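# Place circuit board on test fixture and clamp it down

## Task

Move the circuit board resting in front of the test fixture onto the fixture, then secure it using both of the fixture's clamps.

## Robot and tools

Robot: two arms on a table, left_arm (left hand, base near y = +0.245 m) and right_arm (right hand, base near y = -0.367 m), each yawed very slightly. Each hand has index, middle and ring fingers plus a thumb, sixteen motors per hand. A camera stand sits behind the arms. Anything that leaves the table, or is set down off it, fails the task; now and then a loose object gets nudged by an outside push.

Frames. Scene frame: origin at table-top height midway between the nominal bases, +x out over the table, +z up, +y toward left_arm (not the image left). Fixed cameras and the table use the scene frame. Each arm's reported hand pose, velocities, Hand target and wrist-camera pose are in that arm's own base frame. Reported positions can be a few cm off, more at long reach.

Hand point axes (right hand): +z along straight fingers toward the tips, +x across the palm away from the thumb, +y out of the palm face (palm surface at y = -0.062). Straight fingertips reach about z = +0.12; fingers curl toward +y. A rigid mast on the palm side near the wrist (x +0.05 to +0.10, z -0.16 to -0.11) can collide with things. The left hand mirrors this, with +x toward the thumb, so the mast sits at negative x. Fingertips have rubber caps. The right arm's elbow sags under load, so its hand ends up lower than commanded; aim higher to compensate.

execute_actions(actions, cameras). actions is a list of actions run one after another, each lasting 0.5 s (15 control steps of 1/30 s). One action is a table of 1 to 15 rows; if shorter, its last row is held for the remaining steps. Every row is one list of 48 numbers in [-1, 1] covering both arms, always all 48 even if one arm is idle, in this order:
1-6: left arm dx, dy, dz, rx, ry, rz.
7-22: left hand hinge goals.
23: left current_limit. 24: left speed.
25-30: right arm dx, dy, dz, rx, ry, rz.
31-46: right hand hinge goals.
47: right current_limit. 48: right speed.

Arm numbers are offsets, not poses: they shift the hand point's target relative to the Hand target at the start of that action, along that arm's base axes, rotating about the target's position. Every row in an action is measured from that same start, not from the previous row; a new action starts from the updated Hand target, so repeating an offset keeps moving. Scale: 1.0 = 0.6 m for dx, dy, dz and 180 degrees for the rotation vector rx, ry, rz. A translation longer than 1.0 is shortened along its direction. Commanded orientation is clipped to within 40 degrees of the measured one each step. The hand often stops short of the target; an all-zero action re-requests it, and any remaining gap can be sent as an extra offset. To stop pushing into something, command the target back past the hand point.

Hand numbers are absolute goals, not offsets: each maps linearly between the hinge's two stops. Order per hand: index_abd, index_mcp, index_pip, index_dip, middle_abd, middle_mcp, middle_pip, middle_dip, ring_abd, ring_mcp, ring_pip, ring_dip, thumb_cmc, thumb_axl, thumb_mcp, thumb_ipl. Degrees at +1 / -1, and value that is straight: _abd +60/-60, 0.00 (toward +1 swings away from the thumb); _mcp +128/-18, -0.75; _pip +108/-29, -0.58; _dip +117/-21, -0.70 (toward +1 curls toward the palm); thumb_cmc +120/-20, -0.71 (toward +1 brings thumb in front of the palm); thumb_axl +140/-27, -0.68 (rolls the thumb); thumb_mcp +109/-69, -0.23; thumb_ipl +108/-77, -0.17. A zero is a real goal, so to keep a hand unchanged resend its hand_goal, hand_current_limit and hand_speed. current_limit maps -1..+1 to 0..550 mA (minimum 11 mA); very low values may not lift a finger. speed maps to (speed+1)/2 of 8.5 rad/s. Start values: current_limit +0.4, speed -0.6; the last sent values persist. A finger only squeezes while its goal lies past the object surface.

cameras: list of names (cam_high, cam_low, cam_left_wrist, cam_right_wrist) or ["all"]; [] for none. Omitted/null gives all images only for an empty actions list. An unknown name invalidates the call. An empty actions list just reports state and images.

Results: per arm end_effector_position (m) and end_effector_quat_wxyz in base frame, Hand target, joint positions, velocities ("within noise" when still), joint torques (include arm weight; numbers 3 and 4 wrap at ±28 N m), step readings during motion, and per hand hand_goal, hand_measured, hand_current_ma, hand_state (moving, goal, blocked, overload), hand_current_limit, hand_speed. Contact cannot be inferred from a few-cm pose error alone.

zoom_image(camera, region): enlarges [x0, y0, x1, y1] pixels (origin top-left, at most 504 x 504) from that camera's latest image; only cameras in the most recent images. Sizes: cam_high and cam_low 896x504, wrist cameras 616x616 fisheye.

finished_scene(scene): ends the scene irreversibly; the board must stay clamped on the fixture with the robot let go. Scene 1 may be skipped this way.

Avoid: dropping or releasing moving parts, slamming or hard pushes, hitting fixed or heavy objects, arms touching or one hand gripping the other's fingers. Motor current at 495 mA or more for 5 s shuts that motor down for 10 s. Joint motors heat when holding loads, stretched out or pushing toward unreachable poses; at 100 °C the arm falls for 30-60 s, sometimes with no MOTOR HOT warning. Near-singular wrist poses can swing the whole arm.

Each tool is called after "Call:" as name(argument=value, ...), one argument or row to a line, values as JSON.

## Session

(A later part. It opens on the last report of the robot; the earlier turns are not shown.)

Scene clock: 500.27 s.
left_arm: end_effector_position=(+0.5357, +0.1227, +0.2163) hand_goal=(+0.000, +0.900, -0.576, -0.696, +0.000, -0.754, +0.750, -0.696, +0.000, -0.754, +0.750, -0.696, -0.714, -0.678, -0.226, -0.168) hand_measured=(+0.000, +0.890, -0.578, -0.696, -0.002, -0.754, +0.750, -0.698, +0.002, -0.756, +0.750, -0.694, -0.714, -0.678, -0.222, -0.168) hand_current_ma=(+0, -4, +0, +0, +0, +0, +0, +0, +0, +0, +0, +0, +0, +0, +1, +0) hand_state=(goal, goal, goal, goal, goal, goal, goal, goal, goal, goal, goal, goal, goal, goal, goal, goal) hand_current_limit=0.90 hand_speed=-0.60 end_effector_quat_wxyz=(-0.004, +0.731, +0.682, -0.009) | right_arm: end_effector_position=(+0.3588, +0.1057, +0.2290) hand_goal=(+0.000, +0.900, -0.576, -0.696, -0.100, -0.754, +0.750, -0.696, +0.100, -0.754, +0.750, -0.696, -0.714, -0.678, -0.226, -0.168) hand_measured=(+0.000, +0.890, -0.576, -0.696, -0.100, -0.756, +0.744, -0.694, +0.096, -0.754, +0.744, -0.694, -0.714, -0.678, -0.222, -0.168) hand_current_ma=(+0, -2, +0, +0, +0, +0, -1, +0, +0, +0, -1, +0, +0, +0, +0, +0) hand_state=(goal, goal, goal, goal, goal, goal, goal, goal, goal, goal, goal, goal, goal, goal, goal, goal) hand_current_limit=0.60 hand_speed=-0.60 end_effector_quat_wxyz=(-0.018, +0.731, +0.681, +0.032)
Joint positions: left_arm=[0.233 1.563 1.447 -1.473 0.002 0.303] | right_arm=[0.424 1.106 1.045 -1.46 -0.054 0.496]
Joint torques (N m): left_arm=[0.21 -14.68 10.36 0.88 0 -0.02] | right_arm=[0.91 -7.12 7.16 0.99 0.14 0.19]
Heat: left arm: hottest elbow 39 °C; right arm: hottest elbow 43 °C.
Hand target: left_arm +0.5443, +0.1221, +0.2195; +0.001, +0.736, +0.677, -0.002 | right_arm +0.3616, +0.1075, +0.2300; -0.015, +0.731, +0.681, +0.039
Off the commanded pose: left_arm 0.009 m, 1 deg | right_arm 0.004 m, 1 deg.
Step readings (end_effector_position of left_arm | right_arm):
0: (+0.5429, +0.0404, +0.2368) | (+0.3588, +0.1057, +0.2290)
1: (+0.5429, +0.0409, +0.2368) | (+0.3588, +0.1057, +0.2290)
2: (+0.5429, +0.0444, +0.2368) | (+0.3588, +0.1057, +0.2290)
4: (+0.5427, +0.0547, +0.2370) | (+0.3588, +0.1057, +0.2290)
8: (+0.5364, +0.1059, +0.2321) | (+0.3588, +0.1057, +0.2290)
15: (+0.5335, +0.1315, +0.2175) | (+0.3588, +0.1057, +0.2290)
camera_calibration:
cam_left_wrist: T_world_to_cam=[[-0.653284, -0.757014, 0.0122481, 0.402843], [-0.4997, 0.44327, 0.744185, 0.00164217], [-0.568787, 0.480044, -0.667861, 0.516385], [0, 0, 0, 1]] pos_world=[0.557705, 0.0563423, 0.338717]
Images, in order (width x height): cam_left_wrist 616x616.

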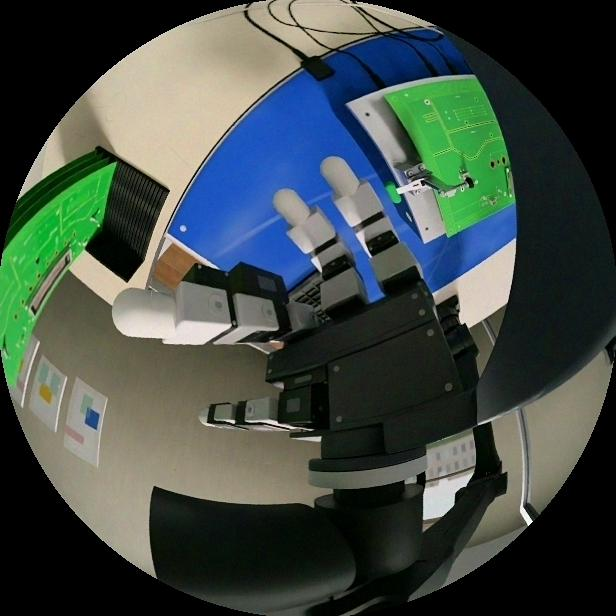

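Call:
zoom_image(
  camera="cam_left_wrist",
  region=[383, 85, 411, 113],
)

Call:
zoom_image(
  camera="cam_left_wrist",
  region=[340, 60, 460, 180],
)

Scaled by 18.000 from the camera's 616x616 image, which has a finer 880x880 frame.

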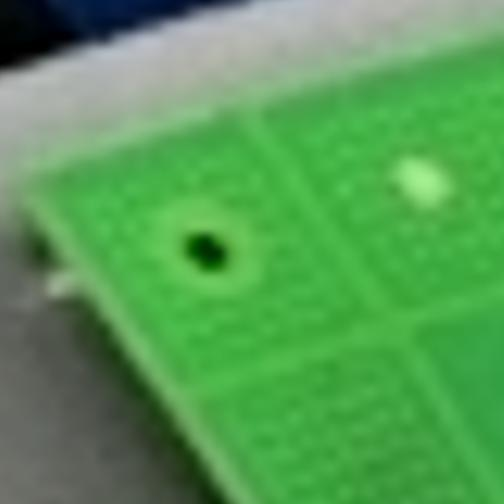

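Scaled by 4.200 from the camera's 616x616 image, which has a finer 880x880 frame.

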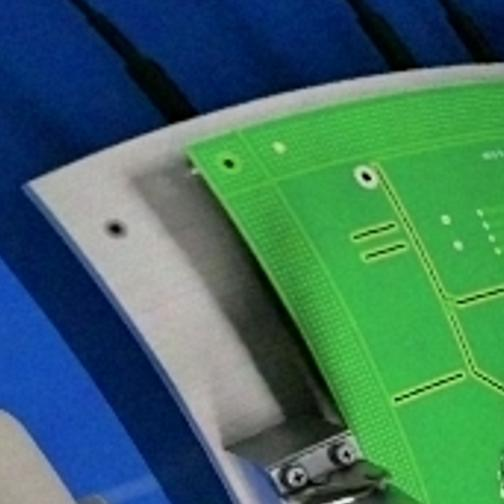

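Call:
execute_actions(
  actions=[
    [[0.0,0.0,0.0,0,0,0, 0,0.9,-0.576,-0.696,0,-0.754,0.75,-0.696,0,-0.754,0.75,-0.696,-0.714,-0.678,-0.226,-0.168,0.9,-0.6, 0,-0.17,0,0,0,0, 0,0.9,-0.576,-0.696,-0.1,-0.754,0.75,-0.696,0.1,-0.754,0.75,-0.696,-0.714,-0.678,-0.226,-0.168,0.6,-0.6]],
  ],
  cameras=["cam_right_wrist"],
)

Scene clock: 508.77 s.
left_arm: end_effector_position=(+0.5357, +0.1227, +0.2163) hand_goal=(+0.000, +0.900, -0.576, -0.696, +0.000, -0.754, +0.750, -0.696, +0.000, -0.754, +0.750, -0.696, -0.714, -0.678, -0.226, -0.168) hand_measured=(+0.000, +0.890, -0.578, -0.696, -0.002, -0.754, +0.750, -0.698, +0.002, -0.756, +0.750, -0.694, -0.714, -0.678, -0.222, -0.168) hand_current_ma=(+0, -4, +0, +0, +0, +0, +0, +0, +0, +0, +0, +0, +0, +0, +1, +0) hand_state=(goal, goal, goal, goal, goal, goal, goal, goal, goal, goal, goal, goal, goal, goal, goal, goal) hand_current_limit=0.90 hand_speed=-0.60 end_effector_quat_wxyz=(-0.004, +0.731, +0.682, -0.009) | right_arm: end_effector_position=(+0.3609, +0.0092, +0.2266) hand_goal=(+0.000, +0.900, -0.576, -0.696, -0.100, -0.754, +0.750, -0.696, +0.100, -0.754, +0.750, -0.696, -0.714, -0.678, -0.226, -0.168) hand_measured=(+0.000, +0.890, -0.576, -0.696, -0.100, -0.756, +0.744, -0.694, +0.096, -0.754, +0.744, -0.694, -0.714, -0.678, -0.222, -0.168) hand_current_ma=(+0, -2, +0, +0, +0, +0, -1, +0, +0, +0, -1, +0, +0, +0, +0, +0) hand_state=(goal, goal, goal, goal, goal, goal, goal, goal, goal, goal, goal, goal, goal, goal, goal, goal) hand_current_limit=0.60 hand_speed=-0.60 end_effector_quat_wxyz=(-0.013, +0.732, +0.680, +0.039)
Joint positions: left_arm=[0.233 1.563 1.447 -1.473 0.002 0.304] | right_arm=[0.096 1.036 0.987 -1.476 -0.068 0.171]
Joint torques (N m): left_arm=[-0.15 -14.33 10.45 0.84 0 0] | right_arm=[-1.03 -6.3 8.24 -0.12 -0.07 0.02]
Heat: left arm: hottest elbow 39 °C; right arm: hottest elbow 43 °C.
Hand target: left_arm +0.5443, +0.1221, +0.2195; +0.001, +0.736, +0.677, -0.002 | right_arm +0.3616, +0.0054, +0.2299; -0.015, +0.731, +0.681, +0.039
Off the commanded pose: left_arm 0.009 m, 1 deg | right_arm 0.005 m, 0 deg.
Step readings (end_effector_position of left_arm | right_arm):
0: (+0.5357, +0.1227, +0.2163) | (+0.3588, +0.1057, +0.2290)
1: (+0.5357, +0.1227, +0.2163) | (+0.3587, +0.1054, +0.2287)
2: (+0.5357, +0.1227, +0.2163) | (+0.3588, +0.1033, +0.2279)
4: (+0.5357, +0.1227, +0.2163) | (+0.3591, +0.0836, +0.2241)
8: (+0.5357, +0.1227, +0.2163) | (+0.3570, +0.0235, +0.2228)
15: (+0.5357, +0.1227, +0.2163) | (+0.3596, +0.0054, +0.2266)
camera_calibration:
cam_right_wrist: T_world_to_cam=[[0.550624, -0.827434, -0.110299, -0.124352], [-0.575543, -0.472019, 0.667794, 0.016985], [-0.604619, -0.304221, -0.736129, 0.503963], [0, 0, 0, 1]] pos_world=[0.382953, 0.0584402, 0.345924]
Images, in order (width x height): cam_right_wrist 616x616.

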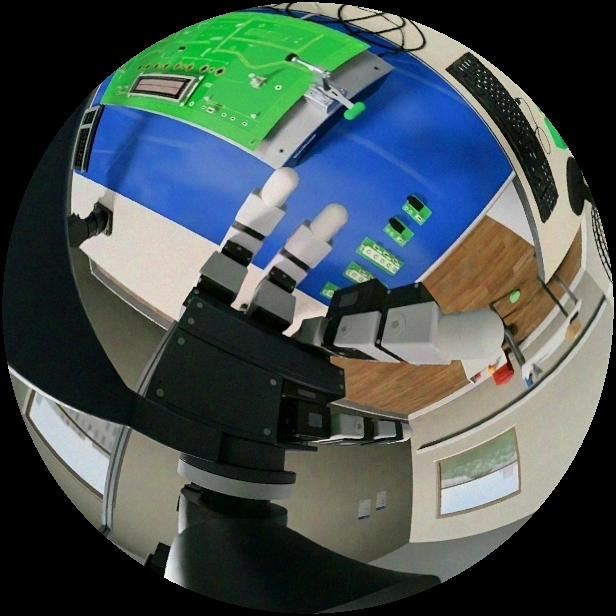

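Call:
zoom_image(
  camera="cam_right_wrist",
  region=[240, 135, 268, 163],
)

Call:
zoom_image(
  camera="cam_right_wrist",
  region=[220, 30, 380, 190],
)

Scaled by 18.000 from the camera's 616x616 image, which has a finer 880x880 frame.

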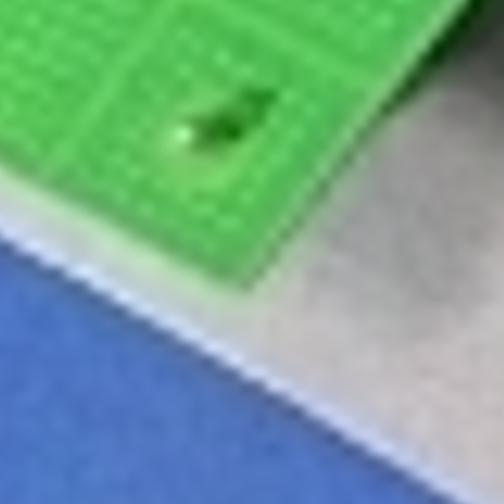

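Scaled by 3.150 from the camera's 616x616 image, which has a finer 880x880 frame.

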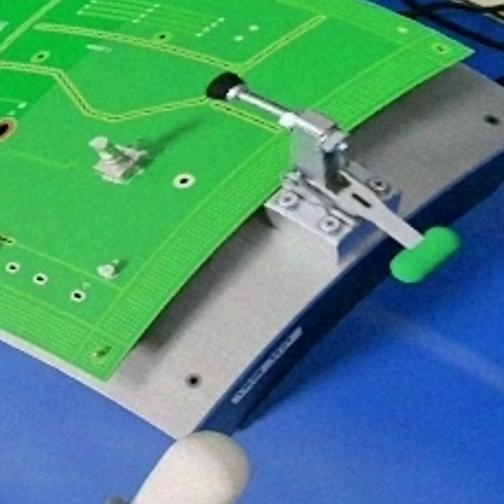

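Call:
execute_actions(
  actions=[
    [[0.0,-0.13,0.03,0,0,0, 0,0.9,-0.576,-0.696,0,-0.754,0.75,-0.696,0,-0.754,0.75,-0.696,-0.714,-0.678,-0.226,-0.168,0.9,-0.6, 0,0,0,0,0,0, 0,0.9,-0.576,-0.696,-0.1,-0.754,0.75,-0.696,0.1,-0.754,0.75,-0.696,-0.714,-0.678,-0.226,-0.168,0.6,-0.6]],
    [[0.0,-0.13,0.03,0,0,0, 0,0.9,-0.576,-0.696,0,-0.754,0.75,-0.696,0,-0.754,0.75,-0.696,-0.714,-0.678,-0.226,-0.168,0.9,-0.6, 0,0,0,0,0,0, 0,0.9,-0.576,-0.696,-0.1,-0.754,0.75,-0.696,0.1,-0.754,0.75,-0.696,-0.714,-0.678,-0.226,-0.168,0.6,-0.6]],
    [[0.0,-0.12,0.0,0,0,0, 0,0.9,-0.576,-0.696,0,-0.754,0.75,-0.696,0,-0.754,0.75,-0.696,-0.714,-0.678,-0.226,-0.168,0.9,-0.6, 0,0,0,0,0,0, 0,0.9,-0.576,-0.696,-0.1,-0.754,0.75,-0.696,0.1,-0.754,0.75,-0.696,-0.714,-0.678,-0.226,-0.168,0.6,-0.6]],
  ],
  cameras=["cam_left_wrist"],
)

Scene clock: 513.27 s.
left_arm: end_effector_position=(+0.5302, -0.1055, +0.2387) hand_goal=(+0.000, +0.900, -0.576, -0.696, +0.000, -0.754, +0.750, -0.696, +0.000, -0.754, +0.750, -0.696, -0.714, -0.678, -0.226, -0.168) hand_measured=(+0.000, +0.890, -0.578, -0.696, -0.002, -0.752, +0.750, -0.698, -0.002, -0.756, +0.750, -0.694, -0.714, -0.678, -0.222, -0.168) hand_current_ma=(+0, -4, +0, +0, +0, +0, +0, +0, +0, +0, +0, +0, +0, +0, +1, +0) hand_state=(goal, goal, goal, goal, goal, goal, goal, goal, goal, goal, goal, goal, goal, goal, goal, goal) hand_current_limit=0.90 hand_speed=-0.60 end_effector_quat_wxyz=(-0.011, +0.742, +0.670, -0.011) | right_arm: end_effector_position=(+0.3610, +0.0093, +0.2266) hand_goal=(+0.000, +0.900, -0.576, -0.696, -0.100, -0.754, +0.750, -0.696, +0.100, -0.754, +0.750, -0.696, -0.714, -0.678, -0.226, -0.168) hand_measured=(+0.000, +0.890, -0.576, -0.696, -0.100, -0.756, +0.744, -0.694, +0.096, -0.754, +0.744, -0.694, -0.714, -0.678, -0.222, -0.168) hand_current_ma=(+0, -2, +0, +0, +0, +0, -1, +0, +0, +0, -1, +0, +0, +0, +0, +0) hand_state=(goal, goal, goal, goal, goal, goal, goal, goal, goal, goal, goal, goal, goal, goal, goal, goal) hand_current_limit=0.60 hand_speed=-0.60 end_effector_quat_wxyz=(-0.014, +0.731, +0.681, +0.039)
Joint positions: left_arm=[-0.26 1.559 1.503 -1.545 0.006 -0.159] | right_arm=[0.094 1.036 0.987 -1.476 -0.07 0.166]
Joint torques (N m): left_arm=[0.44 -14.1 13.39 -0.05 -0.21 -0.24] | right_arm=[-0.85 -6.83 8.28 -0.01 -0.04 -0.01]
Heat: left arm: hottest elbow 39 °C; right arm: hottest elbow 44 °C.
Hand target: left_arm +0.5443, -0.1059, +0.2554; +0.001, +0.736, +0.677, -0.002 | right_arm +0.3615, +0.0055, +0.2299; -0.015, +0.731, +0.681, +0.039
Off the commanded pose: left_arm 0.022 m, 2 deg | right_arm 0.005 m, 0 deg.
Step readings (end_effector_position of left_arm | right_arm):
0: (+0.5357, +0.1227, +0.2163) | (+0.3609, +0.0092, +0.2267)
1: (+0.5359, +0.1220, +0.2163) | (+0.3609, +0.0092, +0.2267)
2: (+0.5366, +0.1190, +0.2163) | (+0.3609, +0.0093, +0.2266)
4: (+0.5386, +0.1075, +0.2163) | (+0.3609, +0.0094, +0.2266)
8: (+0.5431, +0.0600, +0.2183) | (+0.3610, +0.0092, +0.2266)
15: (+0.5421, +0.0345, +0.2214) | (+0.3610, +0.0092, +0.2266)
16: (+0.5418, +0.0355, +0.2213) | (+0.3610, +0.0092, +0.2266)
17: (+0.5411, +0.0340, +0.2210) | (+0.3610, +0.0093, +0.2266)
19: (+0.5383, +0.0271, +0.2208) | (+0.3610, +0.0093, +0.2266)
23: (+0.5346, -0.0133, +0.2282) | (+0.3610, +0.0093, +0.2266)
30: (+0.5305, -0.0436, +0.2311) | (+0.3610, +0.0093, +0.2266)
31: (+0.5307, -0.0422, +0.2316) | (+0.3610, +0.0093, +0.2266)
32: (+0.5307, -0.0435, +0.2323) | (+0.3610, +0.0093, +0.2266)
34: (+0.5308, -0.0494, +0.2344) | (+0.3610, +0.0093, +0.2266)
38: (+0.5289, -0.0888, +0.2403) | (+0.3610, +0.0093, +0.2266)
45: (+0.5294, -0.1125, +0.2421) | (+0.3610, +0.0093, +0.2266)
camera_calibration:
cam_left_wrist: T_world_to_cam=[[-0.676799, -0.736006, 0.0154294, 0.240179], [-0.475984, 0.45349, 0.753516, 0.0695743], [-0.561589, 0.502635, -0.657249, 0.633784], [0, 0, 0, 1]] pos_world=[0.551596, -0.17334, 0.360422]
Images, in order (width x height): cam_left_wrist 616x616.

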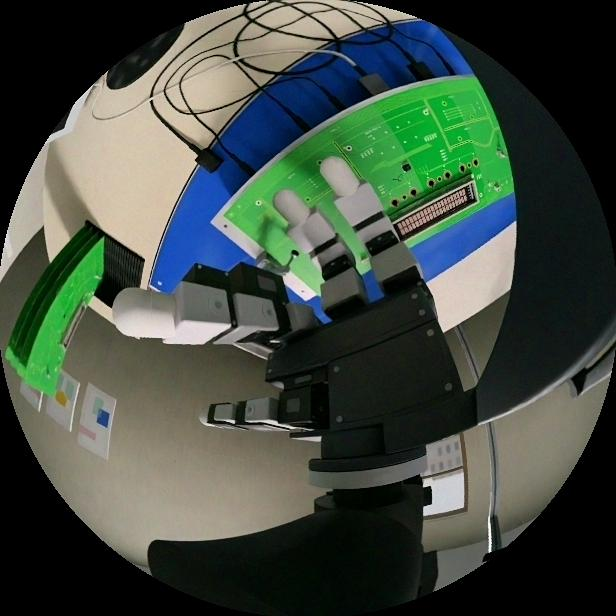

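Call:
zoom_image(
  camera="cam_left_wrist",
  region=[220, 200, 244, 224],
)

Scaled by 21.000 from the camera's 616x616 image, which has a finer 880x880 frame.

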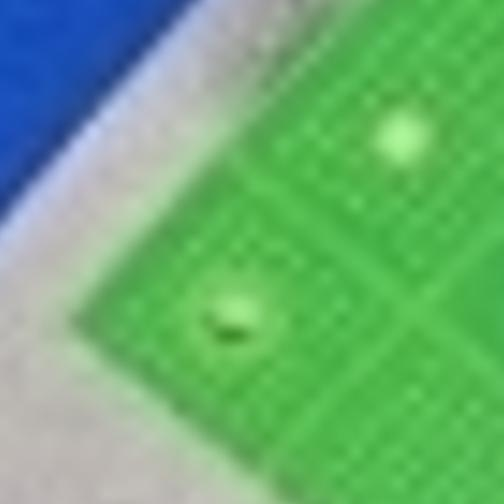

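Call:
execute_actions(
  actions=[
    [[0.0,0.0,0.0,0,0,0, 0,0.9,-0.576,-0.696,0,-0.754,0.75,-0.696,0,-0.754,0.75,-0.696,-0.714,-0.678,-0.226,-0.168,0.9,-0.6, 0.0,-0.07,0,0,0,0, 0,-0.754,1,0.174,0,-0.754,1,0.174,0,-0.754,0.737,-0.696,-0.714,-0.678,-0.226,-0.168,0.7,-0.6]],
    [[0.0,0.0,0.0,0,0,0, 0,0.9,-0.576,-0.696,0,-0.754,0.75,-0.696,0,-0.754,0.75,-0.696,-0.714,-0.678,-0.226,-0.168,0.9,-0.6, 0.06,0.0,0,0,0,0, 0,-0.754,1,0.174,0,-0.754,1,0.174,0,-0.754,0.737,-0.696,-0.714,-0.678,-0.226,-0.168,0.7,-0.6]],
    [[0.0,0.0,0.0,0,0,0, 0,0.9,-0.576,-0.696,0,-0.754,0.75,-0.696,0,-0.754,0.75,-0.696,-0.714,-0.678,-0.226,-0.168,0.9,-0.6, 0.065,0.0,-0.02,0,0,0, 0,-0.754,1,0.174,0,-0.754,1,0.174,0,-0.754,0.737,-0.696,-0.714,-0.678,-0.226,-0.168,0.7,-0.6]],
  ],
  cameras=["cam_right_wrist", "cam_high", "cam_low"],
)

Scene clock: 521.67 s.
left_arm: end_effector_position=(+0.5302, -0.1054, +0.2387) hand_goal=(+0.000, +0.900, -0.576, -0.696, +0.000, -0.754, +0.750, -0.696, +0.000, -0.754, +0.750, -0.696, -0.714, -0.678, -0.226, -0.168) hand_measured=(+0.000, +0.890, -0.578, -0.696, -0.002, -0.752, +0.750, -0.698, -0.002, -0.756, +0.750, -0.694, -0.714, -0.678, -0.222, -0.168) hand_current_ma=(+0, -4, +0, +0, +0, +0, +0, +0, +0, +0, +0, +0, +0, +0, +1, +0) hand_state=(goal, goal, goal, goal, goal, goal, goal, goal, goal, goal, goal, goal, goal, goal, goal, goal) hand_current_limit=0.90 hand_speed=-0.60 end_effector_quat_wxyz=(-0.011, +0.741, +0.671, -0.011) | right_arm: end_effector_position=(+0.4170, -0.0377, +0.1978) hand_goal=(+0.000, -0.754, +1.000, +0.174, +0.000, -0.754, +1.000, +0.174, +0.000, -0.754, +0.736, -0.696, -0.714, -0.678, -0.226, -0.168) hand_measured=(+0.000, -0.752, +0.994, +0.172, -0.004, -0.756, +0.994, +0.172, +0.004, -0.754, +0.736, -0.694, -0.714, -0.678, -0.222, -0.168) hand_current_ma=(+0, +0, -1, +0, +0, +0, -1, +0, +0, +0, +0, +0, +0, +0, +0, +0) hand_state=(goal, goal, goal, goal, goal, goal, goal, goal, goal, goal, goal, goal, goal, goal, goal, goal) hand_current_limit=0.70 hand_speed=-0.60 end_effector_quat_wxyz=(-0.033, +0.735, +0.677, +0.020)
Joint positions: left_arm=[-0.26 1.559 1.503 -1.545 0.006 -0.16] | right_arm=[-0.062 1.238 1.074 -1.428 -0.075 0.02]
Joint torques (N m): left_arm=[0.73 -13.63 13.37 -0.06 -0.23 -0.24] | right_arm=[0.38 -8 10.77 0.76 -0.08 0.1]
Heat: left arm: hottest elbow 40 °C; right arm: hottest elbow 44 °C.
Hand target: left_arm +0.5443, -0.1058, +0.2554; +0.001, +0.736, +0.677, -0.002 | right_arm +0.4366, -0.0365, +0.2179; -0.015, +0.731, +0.681, +0.039
Off the commanded pose: left_arm 0.022 m, 2 deg | right_arm 0.028 m, 3 deg.
Step readings (end_effector_position of left_arm | right_arm):
0: (+0.5302, -0.1054, +0.2387) | (+0.3610, +0.0093, +0.2266)
1: (+0.5302, -0.1054, +0.2387) | (+0.3611, +0.0091, +0.2267)
2: (+0.5302, -0.1054, +0.2387) | (+0.3611, +0.0080, +0.2266)
4: (+0.5302, -0.1054, +0.2387) | (+0.3610, -0.0028, +0.2264)
8: (+0.5302, -0.1054, +0.2387) | (+0.3600, -0.0314, +0.2264)
15: (+0.5302, -0.1054, +0.2387) | (+0.3602, -0.0352, +0.2265)
16: (+0.5302, -0.1054, +0.2387) | (+0.3603, -0.0349, +0.2265)
17: (+0.5302, -0.1054, +0.2387) | (+0.3606, -0.0347, +0.2258)
19: (+0.5302, -0.1054, +0.2387) | (+0.3632, -0.0346, +0.2220)
23: (+0.5302, -0.1054, +0.2387) | (+0.3731, -0.0350, +0.2101)
30: (+0.5302, -0.1054, +0.2387) | (+0.3781, -0.0352, +0.2065)
31: (+0.5302, -0.1054, +0.2387) | (+0.3788, -0.0353, +0.2073)
32: (+0.5302, -0.1054, +0.2387) | (+0.3804, -0.0354, +0.2083)
34: (+0.5302, -0.1054, +0.2387) | (+0.3894, -0.0359, +0.2099)
38: (+0.5302, -0.1054, +0.2387) | (+0.4109, -0.0373, +0.2058)
45: (+0.5302, -0.1054, +0.2387) | (+0.4161, -0.0376, +0.1965)
camera_calibration:
cam_right_wrist: T_world_to_cam=[[0.537638, -0.830768, -0.144118, -0.185255], [-0.541043, -0.471005, 0.696726, 0.0263938], [-0.646698, -0.296613, -0.702711, 0.513693], [0, 0, 0, 1]] pos_world=[0.446085, 0.0108956, 0.31589]
Images, in order (width x height): cam_high 896x504, cam_low 896x504, cam_right_wrist 616x616.

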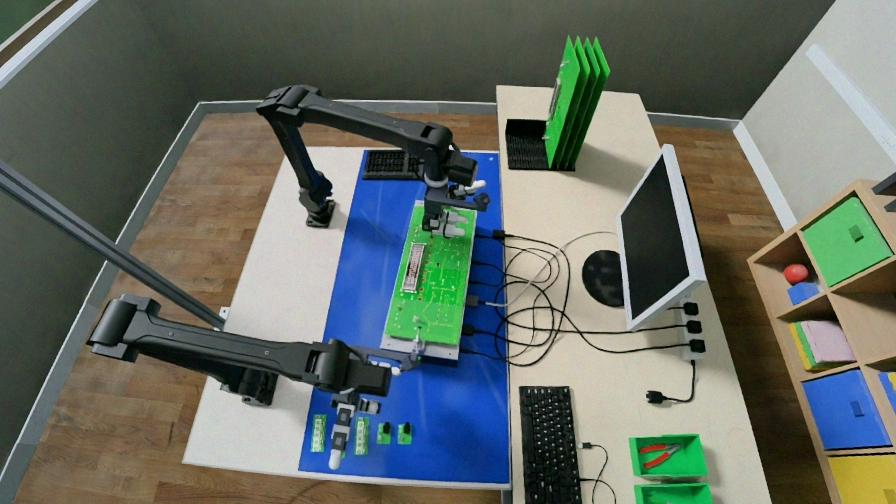

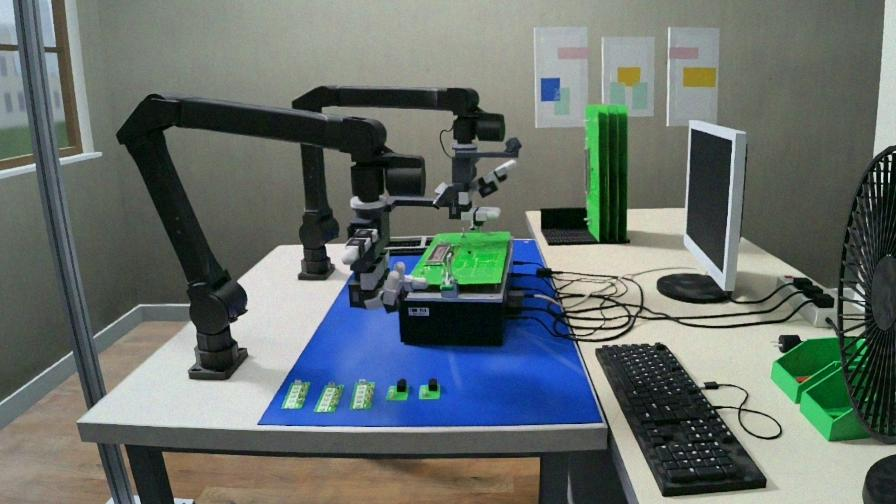

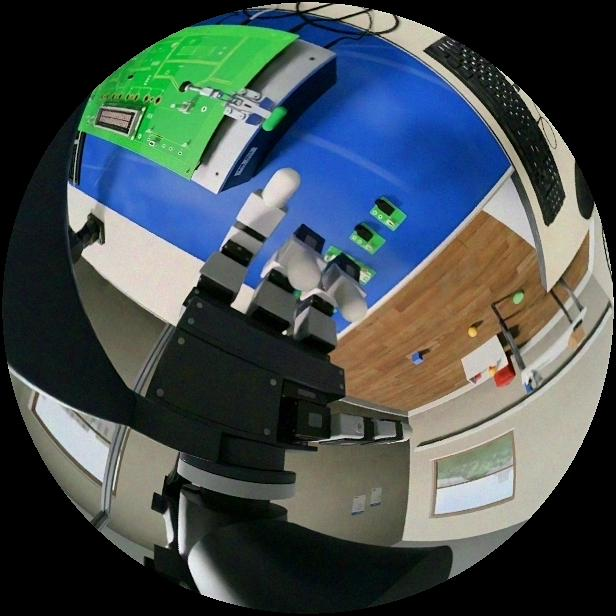

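Call:
execute_actions(
  actions=[
    [[0.0,0.0,0.0,0,0,0, 0,0.9,-0.576,-0.696,0,-0.754,0.75,-0.696,0,-0.754,0.75,-0.696,-0.714,-0.678,-0.226,-0.168,0.9,-0.6, 0.06,0.0,0,0,0,0, 0,-0.754,1,0.174,0,-0.754,1,0.174,0,-0.754,0.737,-0.696,-0.714,-0.678,-0.226,-0.168,0.7,-0.6]],
    [[0.0,0.0,0.0,0,0,0, 0,0.9,-0.576,-0.696,0,-0.754,0.75,-0.696,0,-0.754,0.75,-0.696,-0.714,-0.678,-0.226,-0.168,0.9,-0.6, 0.0,0.0,-0.05,0,0,0, 0,-0.754,1,0.174,0,-0.754,1,0.174,0,-0.754,0.737,-0.696,-0.714,-0.678,-0.226,-0.168,0.7,-0.6]],
  ],
  cameras=["cam_right_wrist"],
)

Scene clock: 532.57 s.
left_arm: end_effector_position=(+0.5302, -0.1054, +0.2387) hand_goal=(+0.000, +0.900, -0.576, -0.696, +0.000, -0.754, +0.750, -0.696, +0.000, -0.754, +0.750, -0.696, -0.714, -0.678, -0.226, -0.168) hand_measured=(+0.000, +0.890, -0.578, -0.696, -0.002, -0.752, +0.750, -0.698, -0.002, -0.756, +0.750, -0.694, -0.714, -0.678, -0.222, -0.168) hand_current_ma=(+0, -4, +0, +0, +0, +0, +0, +0, +0, +0, +0, +0, +0, +0, +1, +0) hand_state=(goal, goal, goal, goal, goal, goal, goal, goal, goal, goal, goal, goal, goal, goal, goal, goal) hand_current_limit=0.90 hand_speed=-0.60 end_effector_quat_wxyz=(-0.011, +0.741, +0.671, -0.011) | right_arm: end_effector_position=(+0.4683, -0.0408, +0.1944) hand_goal=(+0.000, -0.754, +1.000, +0.174, +0.000, -0.754, +1.000, +0.174, +0.000, -0.754, +0.736, -0.696, -0.714, -0.678, -0.226, -0.168) hand_measured=(+0.000, -0.754, +0.994, +0.172, -0.004, -0.756, +0.994, +0.172, +0.004, -0.754, +0.736, -0.694, -0.714, -0.678, -0.222, -0.168) hand_current_ma=(+0, +0, -1, +0, +0, +0, -1, +0, +0, +0, +0, +0, +0, +0, +0, +0) hand_state=(goal, goal, goal, goal, goal, goal, goal, goal, goal, goal, goal, goal, goal, goal, goal, goal) hand_current_limit=0.70 hand_speed=-0.60 end_effector_quat_wxyz=(-0.013, +0.734, +0.677, +0.039)
Joint positions: left_arm=[-0.26 1.559 1.503 -1.545 0.006 -0.16] | right_arm=[-0.062 1.342 1.146 -1.339 -0.075 0.02]
Joint torques (N m): left_arm=[0.38 -13.8 13.39 -0.13 -0.21 -0.24] | right_arm=[0.21 -8.94 6.98 1.03 -0.09 0.15]
Heat: left arm: hottest elbow 41 °C; right arm: hottest elbow 44 °C.
Hand target: left_arm +0.5443, -0.1058, +0.2554; +0.001, +0.736, +0.677, -0.002 | right_arm +0.4726, -0.0365, +0.1880; -0.015, +0.731, +0.681, +0.039
Off the commanded pose: left_arm 0.022 m, 2 deg | right_arm 0.009 m, 1 deg.
Step readings (end_effector_position of left_arm | right_arm):
0: (+0.5302, -0.1054, +0.2387) | (+0.4170, -0.0377, +0.1978)
1: (+0.5302, -0.1054, +0.2387) | (+0.4173, -0.0377, +0.1982)
2: (+0.5302, -0.1054, +0.2387) | (+0.4184, -0.0377, +0.1985)
4: (+0.5302, -0.1054, +0.2387) | (+0.4264, -0.0382, +0.2014)
8: (+0.5302, -0.1054, +0.2387) | (+0.4475, -0.0395, +0.2044)
15: (+0.5302, -0.1054, +0.2387) | (+0.4528, -0.0399, +0.1995)
16: (+0.5302, -0.1054, +0.2387) | (+0.4529, -0.0399, +0.1996)
17: (+0.5302, -0.1054, +0.2387) | (+0.4540, -0.0399, +0.1999)
19: (+0.5302, -0.1054, +0.2387) | (+0.4595, -0.0403, +0.2011)
23: (+0.5302, -0.1054, +0.2387) | (+0.4680, -0.0408, +0.2010)
30: (+0.5302, -0.1054, +0.2387) | (+0.4679, -0.0408, +0.1943)
camera_calibration:
cam_right_wrist: T_world_to_cam=[[0.544715, -0.831188, -0.111405, -0.225645], [-0.57868, -0.468691, 0.667426, 0.0783794], [-0.606972, -0.299089, -0.736296, 0.531271], [0, 0, 0, 1]] pos_world=[0.490736, 0.00807994, 0.313722]
Images, in order (width x height): cam_right_wrist 616x616.

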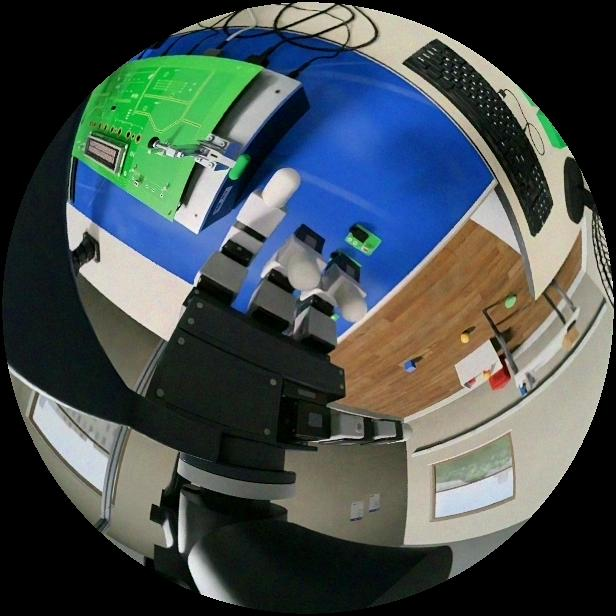

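Call:
execute_actions(
  actions=[
    [[0.0,0.0,0.0,0,0,0, 0,0.9,-0.576,-0.696,0,-0.754,0.75,-0.696,0,-0.754,0.75,-0.696,-0.714,-0.678,-0.226,-0.168,0.9,-0.6, 0.0,0.0,-0.05,0,0,0, 0,-0.754,1,0.174,0,-0.754,1,0.174,0,-0.754,0.737,-0.696,-0.714,-0.678,-0.226,-0.168,0.7,-0.6]],
    [[0.0,0.0,0.0,0,0,0, 0,0.9,-0.576,-0.696,0,-0.754,0.75,-0.696,0,-0.754,0.75,-0.696,-0.714,-0.678,-0.226,-0.168,0.9,-0.6, 0.0,0.0,-0.04,0,0,0, 0,-0.754,1,0.174,0,-0.754,1,0.174,0,-0.754,0.737,-0.696,-0.714,-0.678,-0.226,-0.168,0.7,-0.6]],
  ],
  cameras=["cam_right_wrist"],
)

Call:
zoom_image(
  camera="cam_right_wrist",
  region=[120, 80, 360, 260],
)

Scene clock: 536.07 s.
left_arm: end_effector_position=(+0.5302, -0.1054, +0.2387) hand_goal=(+0.000, +0.900, -0.576, -0.696, +0.000, -0.754, +0.750, -0.696, +0.000, -0.754, +0.750, -0.696, -0.714, -0.678, -0.226, -0.168) hand_measured=(+0.000, +0.890, -0.578, -0.696, -0.002, -0.752, +0.750, -0.698, -0.002, -0.756, +0.750, -0.694, -0.714, -0.678, -0.222, -0.168) hand_current_ma=(+0, -4, +0, +0, +0, +0, +0, +0, +0, +0, +0, +0, +0, +0, +1, +0) hand_state=(goal, goal, goal, goal, goal, goal, goal, goal, goal, goal, goal, goal, goal, goal, goal, goal) hand_current_limit=0.90 hand_speed=-0.60 end_effector_quat_wxyz=(-0.011, +0.741, +0.671, -0.011) | right_arm: end_effector_position=(+0.4687, -0.0409, +0.1388) hand_goal=(+0.000, -0.754, +1.000, +0.174, +0.000, -0.754, +1.000, +0.174, +0.000, -0.754, +0.736, -0.696, -0.714, -0.678, -0.226, -0.168) hand_measured=(+0.000, -0.754, +0.994, +0.172, -0.004, -0.756, +0.994, +0.172, +0.004, -0.754, +0.736, -0.694, -0.714, -0.678, -0.222, -0.168) hand_current_ma=(+0, +0, -1, +0, +0, +0, -1, +0, +0, +0, +0, +0, +0, +0, +0, +0) hand_state=(goal, goal, goal, goal, goal, goal, goal, goal, goal, goal, goal, goal, goal, goal, goal, goal) hand_current_limit=0.70 hand_speed=-0.60 end_effector_quat_wxyz=(-0.015, +0.735, +0.677, +0.038)
Joint positions: left_arm=[-0.26 1.559 1.503 -1.545 0.006 -0.16] | right_arm=[-0.062 1.386 1.038 -1.191 -0.075 0.02]
Joint torques (N m): left_arm=[0.38 -13.86 13.41 -0.1 -0.22 -0.21] | right_arm=[0.56 -9.23 6.78 0.94 -0.05 0.13]
Heat: left arm: hottest elbow 42 °C; right arm: hottest elbow 44 °C.
Hand target: left_arm +0.5443, -0.1058, +0.2554; +0.001, +0.736, +0.677, -0.002 | right_arm +0.4725, -0.0365, +0.1340; -0.015, +0.731, +0.681, +0.039
Off the commanded pose: left_arm 0.022 m, 2 deg | right_arm 0.008 m, 1 deg.
Step readings (end_effector_position of left_arm | right_arm):
0: (+0.5302, -0.1054, +0.2387) | (+0.4684, -0.0408, +0.1944)
1: (+0.5302, -0.1054, +0.2387) | (+0.4683, -0.0408, +0.1941)
2: (+0.5302, -0.1054, +0.2387) | (+0.4688, -0.0409, +0.1929)
4: (+0.5302, -0.1054, +0.2387) | (+0.4701, -0.0409, +0.1873)
8: (+0.5302, -0.1054, +0.2387) | (+0.4662, -0.0407, +0.1692)
15: (+0.5302, -0.1054, +0.2387) | (+0.4675, -0.0408, +0.1610)
16: (+0.5302, -0.1054, +0.2387) | (+0.4680, -0.0408, +0.1612)
17: (+0.5302, -0.1054, +0.2387) | (+0.4687, -0.0409, +0.1605)
19: (+0.5302, -0.1054, +0.2387) | (+0.4700, -0.0409, +0.1572)
23: (+0.5302, -0.1054, +0.2387) | (+0.4679, -0.0408, +0.1453)
30: (+0.5302, -0.1054, +0.2387) | (+0.4683, -0.0408, +0.1386)
camera_calibration:
cam_right_wrist: T_world_to_cam=[[0.544297, -0.831186, -0.113447, -0.231553], [-0.576421, -0.468815, 0.669292, 0.114475], [-0.609492, -0.2989, -0.734288, 0.491394], [0, 0, 0, 1]] pos_world=[0.491519, 0.00808118, 0.257939]
Images, in order (width x height): cam_right_wrist 616x616.

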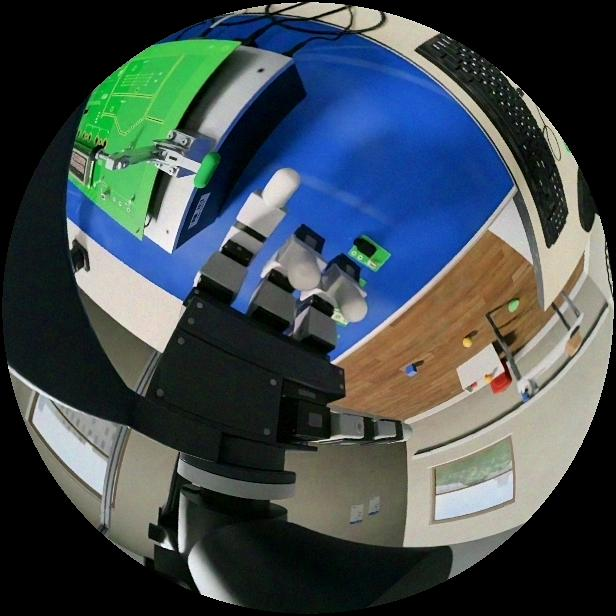

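Scaled by 2.100 from the camera's 616x616 image, which has a finer 880x880 frame.

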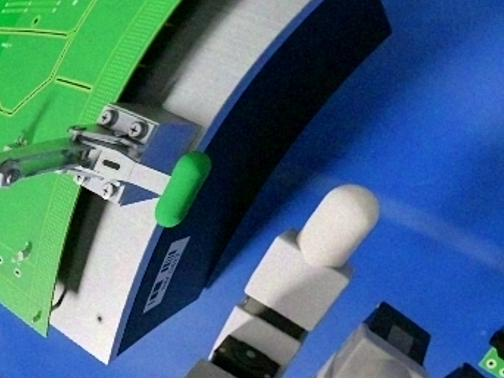

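Call:
execute_actions(
  actions=[
    [[0.0,0.0,0.0,0,0,0, 0,0.9,-0.576,-0.696,0,-0.754,0.75,-0.696,0,-0.754,0.75,-0.696,-0.714,-0.678,-0.226,-0.168,0.9,-0.6, -0.005,0.015,-0.016,0,0,0, 0,-0.754,1,0.174,0,-0.754,1,0.174,0,-0.754,0.737,-0.696,-0.714,-0.678,-0.226,-0.168,0.7,-0.6]],
    [[0.0,0.0,0.0,0,0,0, 0,0.9,-0.576,-0.696,0,-0.754,0.75,-0.696,0,-0.754,0.75,-0.696,-0.714,-0.678,-0.226,-0.168,0.9,-0.6, 0.0,0.03,0.0,0,0,0, 0,-0.754,1,0.174,0,-0.754,1,0.174,0,-0.754,0.737,-0.696,-0.714,-0.678,-0.226,-0.168,0.7,-0.6]],
  ],
  cameras=["cam_right_wrist", "cam_low", "cam_high"],
)

Call:
zoom_image(
  camera="cam_right_wrist",
  region=[120, 80, 360, 260],
)

Call:
zoom_image(
  camera="cam_low",
  region=[380, 230, 540, 330],
)

Scene clock: 539.67 s.
left_arm: end_effector_position=(+0.5302, -0.1054, +0.2387) hand_goal=(+0.000, +0.900, -0.576, -0.696, +0.000, -0.754, +0.750, -0.696, +0.000, -0.754, +0.750, -0.696, -0.714, -0.678, -0.226, -0.168) hand_measured=(+0.000, +0.890, -0.578, -0.696, -0.002, -0.752, +0.750, -0.698, -0.002, -0.756, +0.750, -0.694, -0.714, -0.678, -0.222, -0.168) hand_current_ma=(+0, -4, +0, +0, +0, +0, +0, +0, +0, +0, +0, +0, +0, +0, +1, +0) hand_state=(goal, goal, goal, goal, goal, goal, goal, goal, goal, goal, goal, goal, goal, goal, goal, goal) hand_current_limit=0.90 hand_speed=-0.60 end_effector_quat_wxyz=(-0.011, +0.741, +0.671, -0.011) | right_arm: end_effector_position=(+0.4675, -0.0124, +0.1302) hand_goal=(+0.000, -0.754, +1.000, +0.174, +0.000, -0.754, +1.000, +0.174, +0.000, -0.754, +0.736, -0.696, -0.714, -0.678, -0.226, -0.168) hand_measured=(+0.000, -0.754, +0.994, +0.172, -0.002, -0.756, +0.994, +0.172, +0.004, -0.754, +0.736, -0.694, -0.714, -0.678, -0.222, -0.168) hand_current_ma=(+0, +0, -1, +0, +0, +0, -1, +0, +0, +0, +0, +0, +0, +0, +0, +0) hand_state=(goal, goal, goal, goal, goal, goal, goal, goal, goal, goal, goal, goal, goal, goal, goal, goal) hand_current_limit=0.70 hand_speed=-0.60 end_effector_quat_wxyz=(-0.014, +0.730, +0.683, +0.040)
Joint positions: left_arm=[-0.26 1.559 1.503 -1.545 0.006 -0.16] | right_arm=[0.009 1.386 1.013 -1.159 -0.075 0.077]
Joint torques (N m): left_arm=[0.38 -13.86 13.38 -0.12 -0.22 -0.22] | right_arm=[0.91 -9.23 6.72 0.91 -0.01 0.2]
Heat: left arm: hottest elbow 42 °C; right arm: hottest elbow 44 °C.
Hand target: left_arm +0.5443, -0.1058, +0.2554; +0.001, +0.736, +0.677, -0.002 | right_arm +0.4696, -0.0095, +0.1244; -0.015, +0.731, +0.681, +0.039
Off the commanded pose: left_arm 0.022 m, 2 deg | right_arm 0.007 m, 0 deg.
Step readings (end_effector_position of left_arm | right_arm):
0: (+0.5302, -0.1054, +0.2387) | (+0.4687, -0.0409, +0.1388)
1: (+0.5302, -0.1054, +0.2387) | (+0.4688, -0.0409, +0.1388)
2: (+0.5302, -0.1054, +0.2387) | (+0.4689, -0.0405, +0.1384)
4: (+0.5302, -0.1054, +0.2387) | (+0.4694, -0.0395, +0.1369)
8: (+0.5302, -0.1054, +0.2387) | (+0.4666, -0.0345, +0.1312)
15: (+0.5302, -0.1054, +0.2387) | (+0.4667, -0.0319, +0.1302)
16: (+0.5302, -0.1054, +0.2387) | (+0.4667, -0.0320, +0.1302)
17: (+0.5302, -0.1054, +0.2387) | (+0.4669, -0.0310, +0.1302)
19: (+0.5302, -0.1054, +0.2387) | (+0.4670, -0.0284, +0.1302)
23: (+0.5302, -0.1054, +0.2387) | (+0.4675, -0.0167, +0.1302)
30: (+0.5302, -0.1054, +0.2387) | (+0.4675, -0.0121, +0.1302)
camera_calibration:
cam_right_wrist: T_world_to_cam=[[0.55651, -0.823103, -0.113128, -0.213983], [-0.571933, -0.478286, 0.666434, 0.130942], [-0.602652, -0.306176, -0.736931, 0.489991], [0, 0, 0, 1]] pos_world=[0.489268, 0.0365206, 0.249618]
Images, in order (width x height): cam_high 896x504, cam_low 896x504, cam_right_wrist 616x616.

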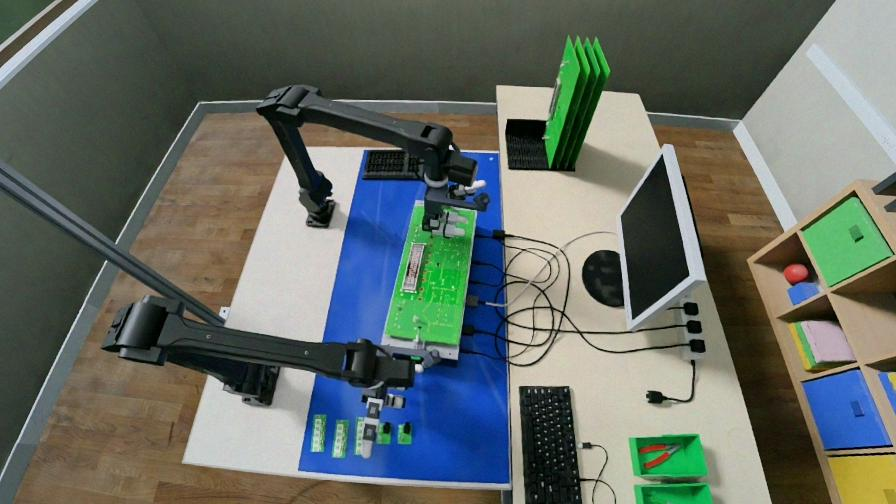

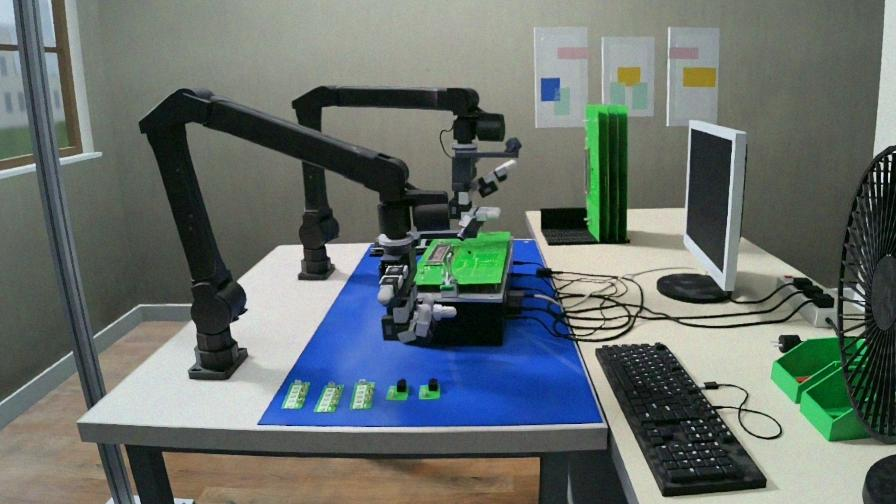

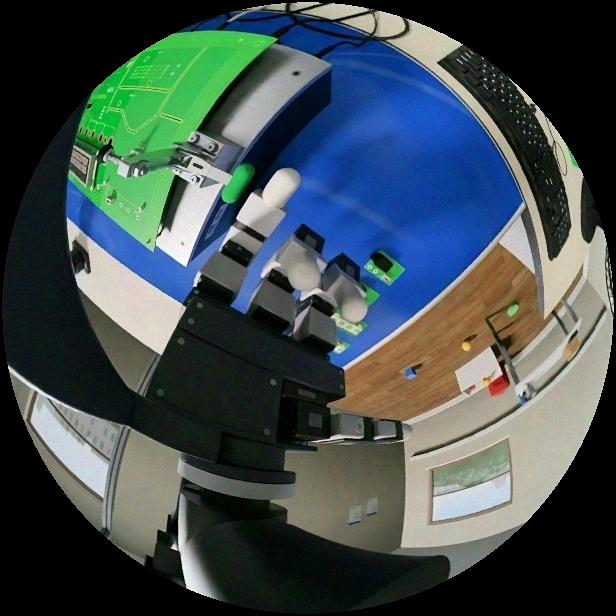

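Scaled by 2.100 from the camera's 616x616 image, which has a finer 880x880 frame.

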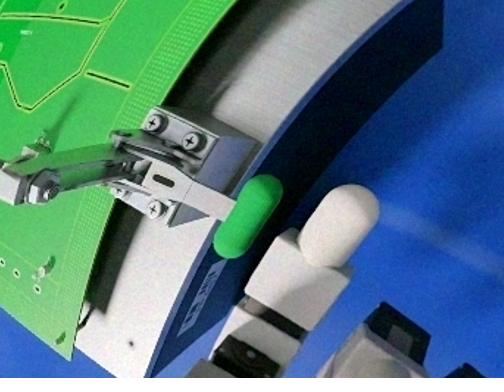

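Scaled by 3.150 from the camera's 896x504 image, which has a finer 1280x720 frame.

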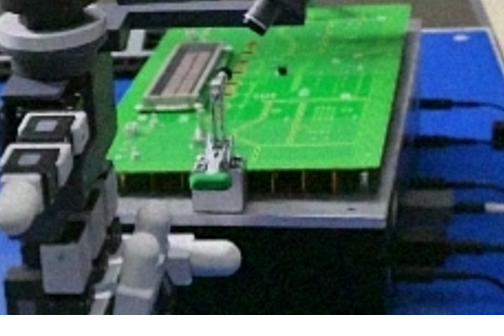

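Call:
execute_actions(
  actions=[
    [[0.0,0.0,0.0,0,0,0, 0,0.9,-0.576,-0.696,0,-0.754,0.75,-0.696,0,-0.754,0.75,-0.696,-0.714,-0.678,-0.226,-0.168,0.9,-0.6, -0.008,0.018,0,0,0,0, 0,-0.754,1,0.174,0,-0.754,1,0.174,0,-0.754,0.737,-0.696,-0.714,-0.678,-0.226,-0.168,0.7,-0.6]],
  ],
  cameras=["cam_right_wrist", "cam_low"],
)

Call:
zoom_image(
  camera="cam_right_wrist",
  region=[120, 80, 360, 260],
)

Call:
zoom_image(
  camera="cam_low",
  region=[380, 230, 540, 330],
)

Scene clock: 541.83 s.
left_arm: end_effector_position=(+0.5302, -0.1054, +0.2387) hand_goal=(+0.000, +0.900, -0.576, -0.696, +0.000, -0.754, +0.750, -0.696, +0.000, -0.754, +0.750, -0.696, -0.714, -0.678, -0.226, -0.168) hand_measured=(+0.000, +0.890, -0.578, -0.696, -0.002, -0.752, +0.750, -0.698, -0.002, -0.756, +0.750, -0.694, -0.714, -0.678, -0.222, -0.168) hand_current_ma=(+0, -4, +0, +0, +0, +0, +0, +0, +0, +0, +0, +0, +0, +0, +1, +0) hand_state=(goal, goal, goal, goal, goal, goal, goal, goal, goal, goal, goal, goal, goal, goal, goal, goal) hand_current_limit=0.90 hand_speed=-0.60 end_effector_quat_wxyz=(-0.011, +0.741, +0.671, -0.011) | right_arm: end_effector_position=(+0.4625, -0.0028, +0.1246) hand_goal=(+0.000, -0.754, +1.000, +0.174, +0.000, -0.754, +1.000, +0.174, +0.000, -0.754, +0.736, -0.696, -0.714, -0.678, -0.226, -0.168) hand_measured=(+0.000, -0.754, +0.994, +0.172, -0.002, -0.756, +0.994, +0.172, +0.004, -0.754, +0.736, -0.694, -0.714, -0.678, -0.222, -0.168) hand_current_ma=(+0, +0, -1, +0, +0, +0, -1, +0, +0, +0, +0, +0, +0, +0, +0, +0) hand_state=(goal, goal, goal, goal, goal, goal, goal, goal, goal, goal, goal, goal, goal, goal, goal, goal) hand_current_limit=0.70 hand_speed=-0.60 end_effector_quat_wxyz=(-0.019, +0.731, +0.682, +0.035)
Joint positions: left_arm=[-0.26 1.559 1.503 -1.545 0.006 -0.16] | right_arm=[0.035 1.386 1 -1.157 -0.075 0.106]
Joint torques (N m): left_arm=[0.09 -14.1 13.44 -0.09 -0.21 -0.25] | right_arm=[0.91 -9.93 6.58 0.96 0.04 0.27]
Heat: left arm: hottest elbow 42 °C; right arm: hottest elbow 44 °C.
Hand target: left_arm +0.5443, -0.1058, +0.2554; +0.001, +0.736, +0.677, -0.002 | right_arm +0.4647, +0.0013, +0.1243; -0.015, +0.731, +0.681, +0.039
Off the commanded pose: left_arm 0.022 m, 2 deg | right_arm 0.005 m, 1 deg.
Step readings (end_effector_position of left_arm | right_arm):
0: (+0.5302, -0.1054, +0.2387) | (+0.4675, -0.0125, +0.1302)
1: (+0.5302, -0.1054, +0.2387) | (+0.4675, -0.0125, +0.1302)
2: (+0.5302, -0.1054, +0.2387) | (+0.4673, -0.0123, +0.1300)
4: (+0.5302, -0.1054, +0.2387) | (+0.4664, -0.0112, +0.1288)
8: (+0.5302, -0.1054, +0.2387) | (+0.4635, -0.0055, +0.1255)
15: (+0.5302, -0.1054, +0.2387) | (+0.4625, -0.0026, +0.1246)
camera_calibration:
cam_right_wrist: T_world_to_cam=[[0.552922, -0.824464, -0.120563, -0.201251], [-0.564518, -0.47709, 0.673576, 0.132174], [-0.612859, -0.304375, -0.729219, 0.489527], [0, 0, 0, 1]] pos_world=[0.485902, 0.0461346, 0.243679]
Images, in order (width x height): cam_low 896x504, cam_right_wrist 616x616.

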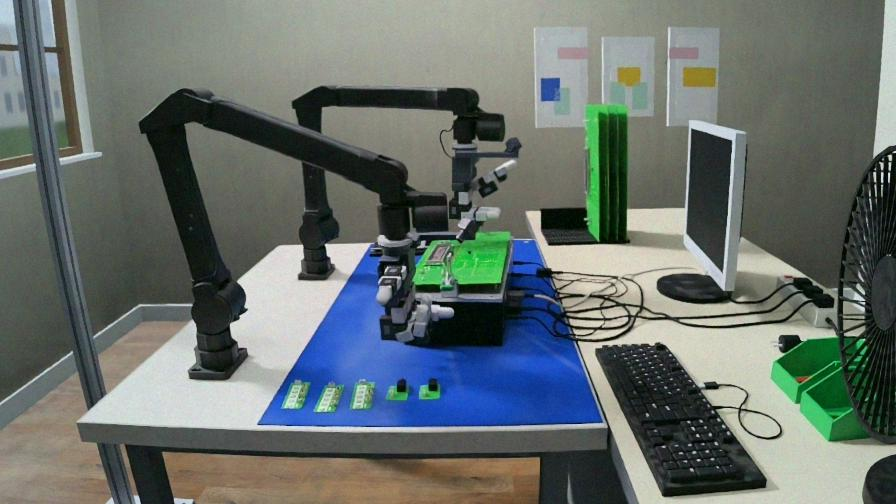

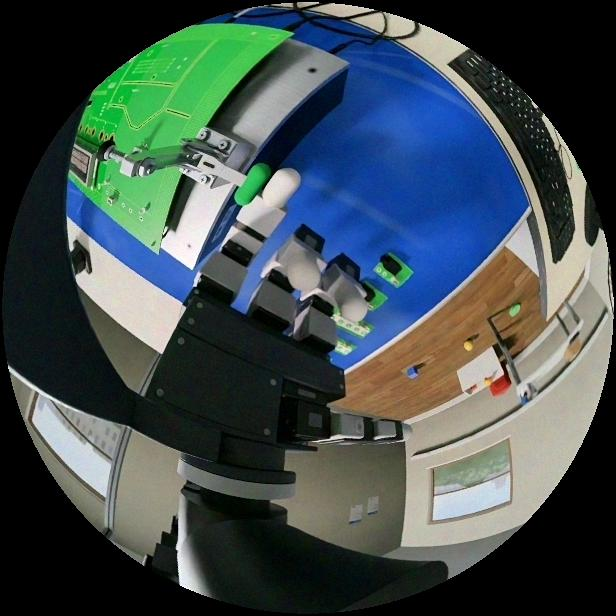

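Scaled by 2.100 from the camera's 616x616 image, which has a finer 880x880 frame.

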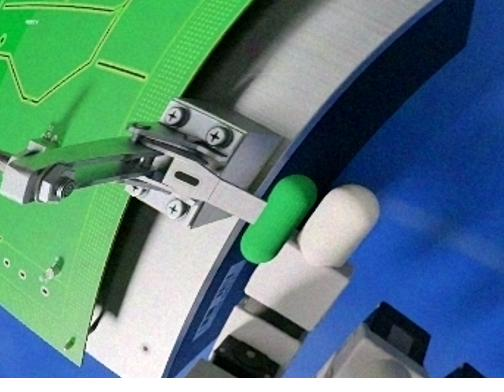

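Scaled by 3.150 from the camera's 896x504 image, which has a finer 1280x720 frame.

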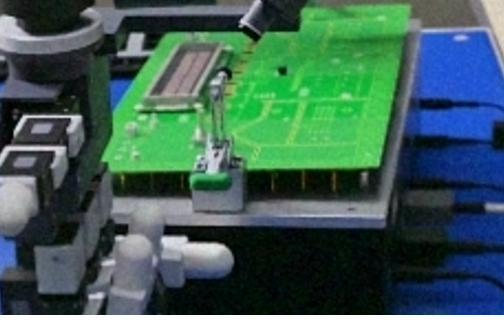

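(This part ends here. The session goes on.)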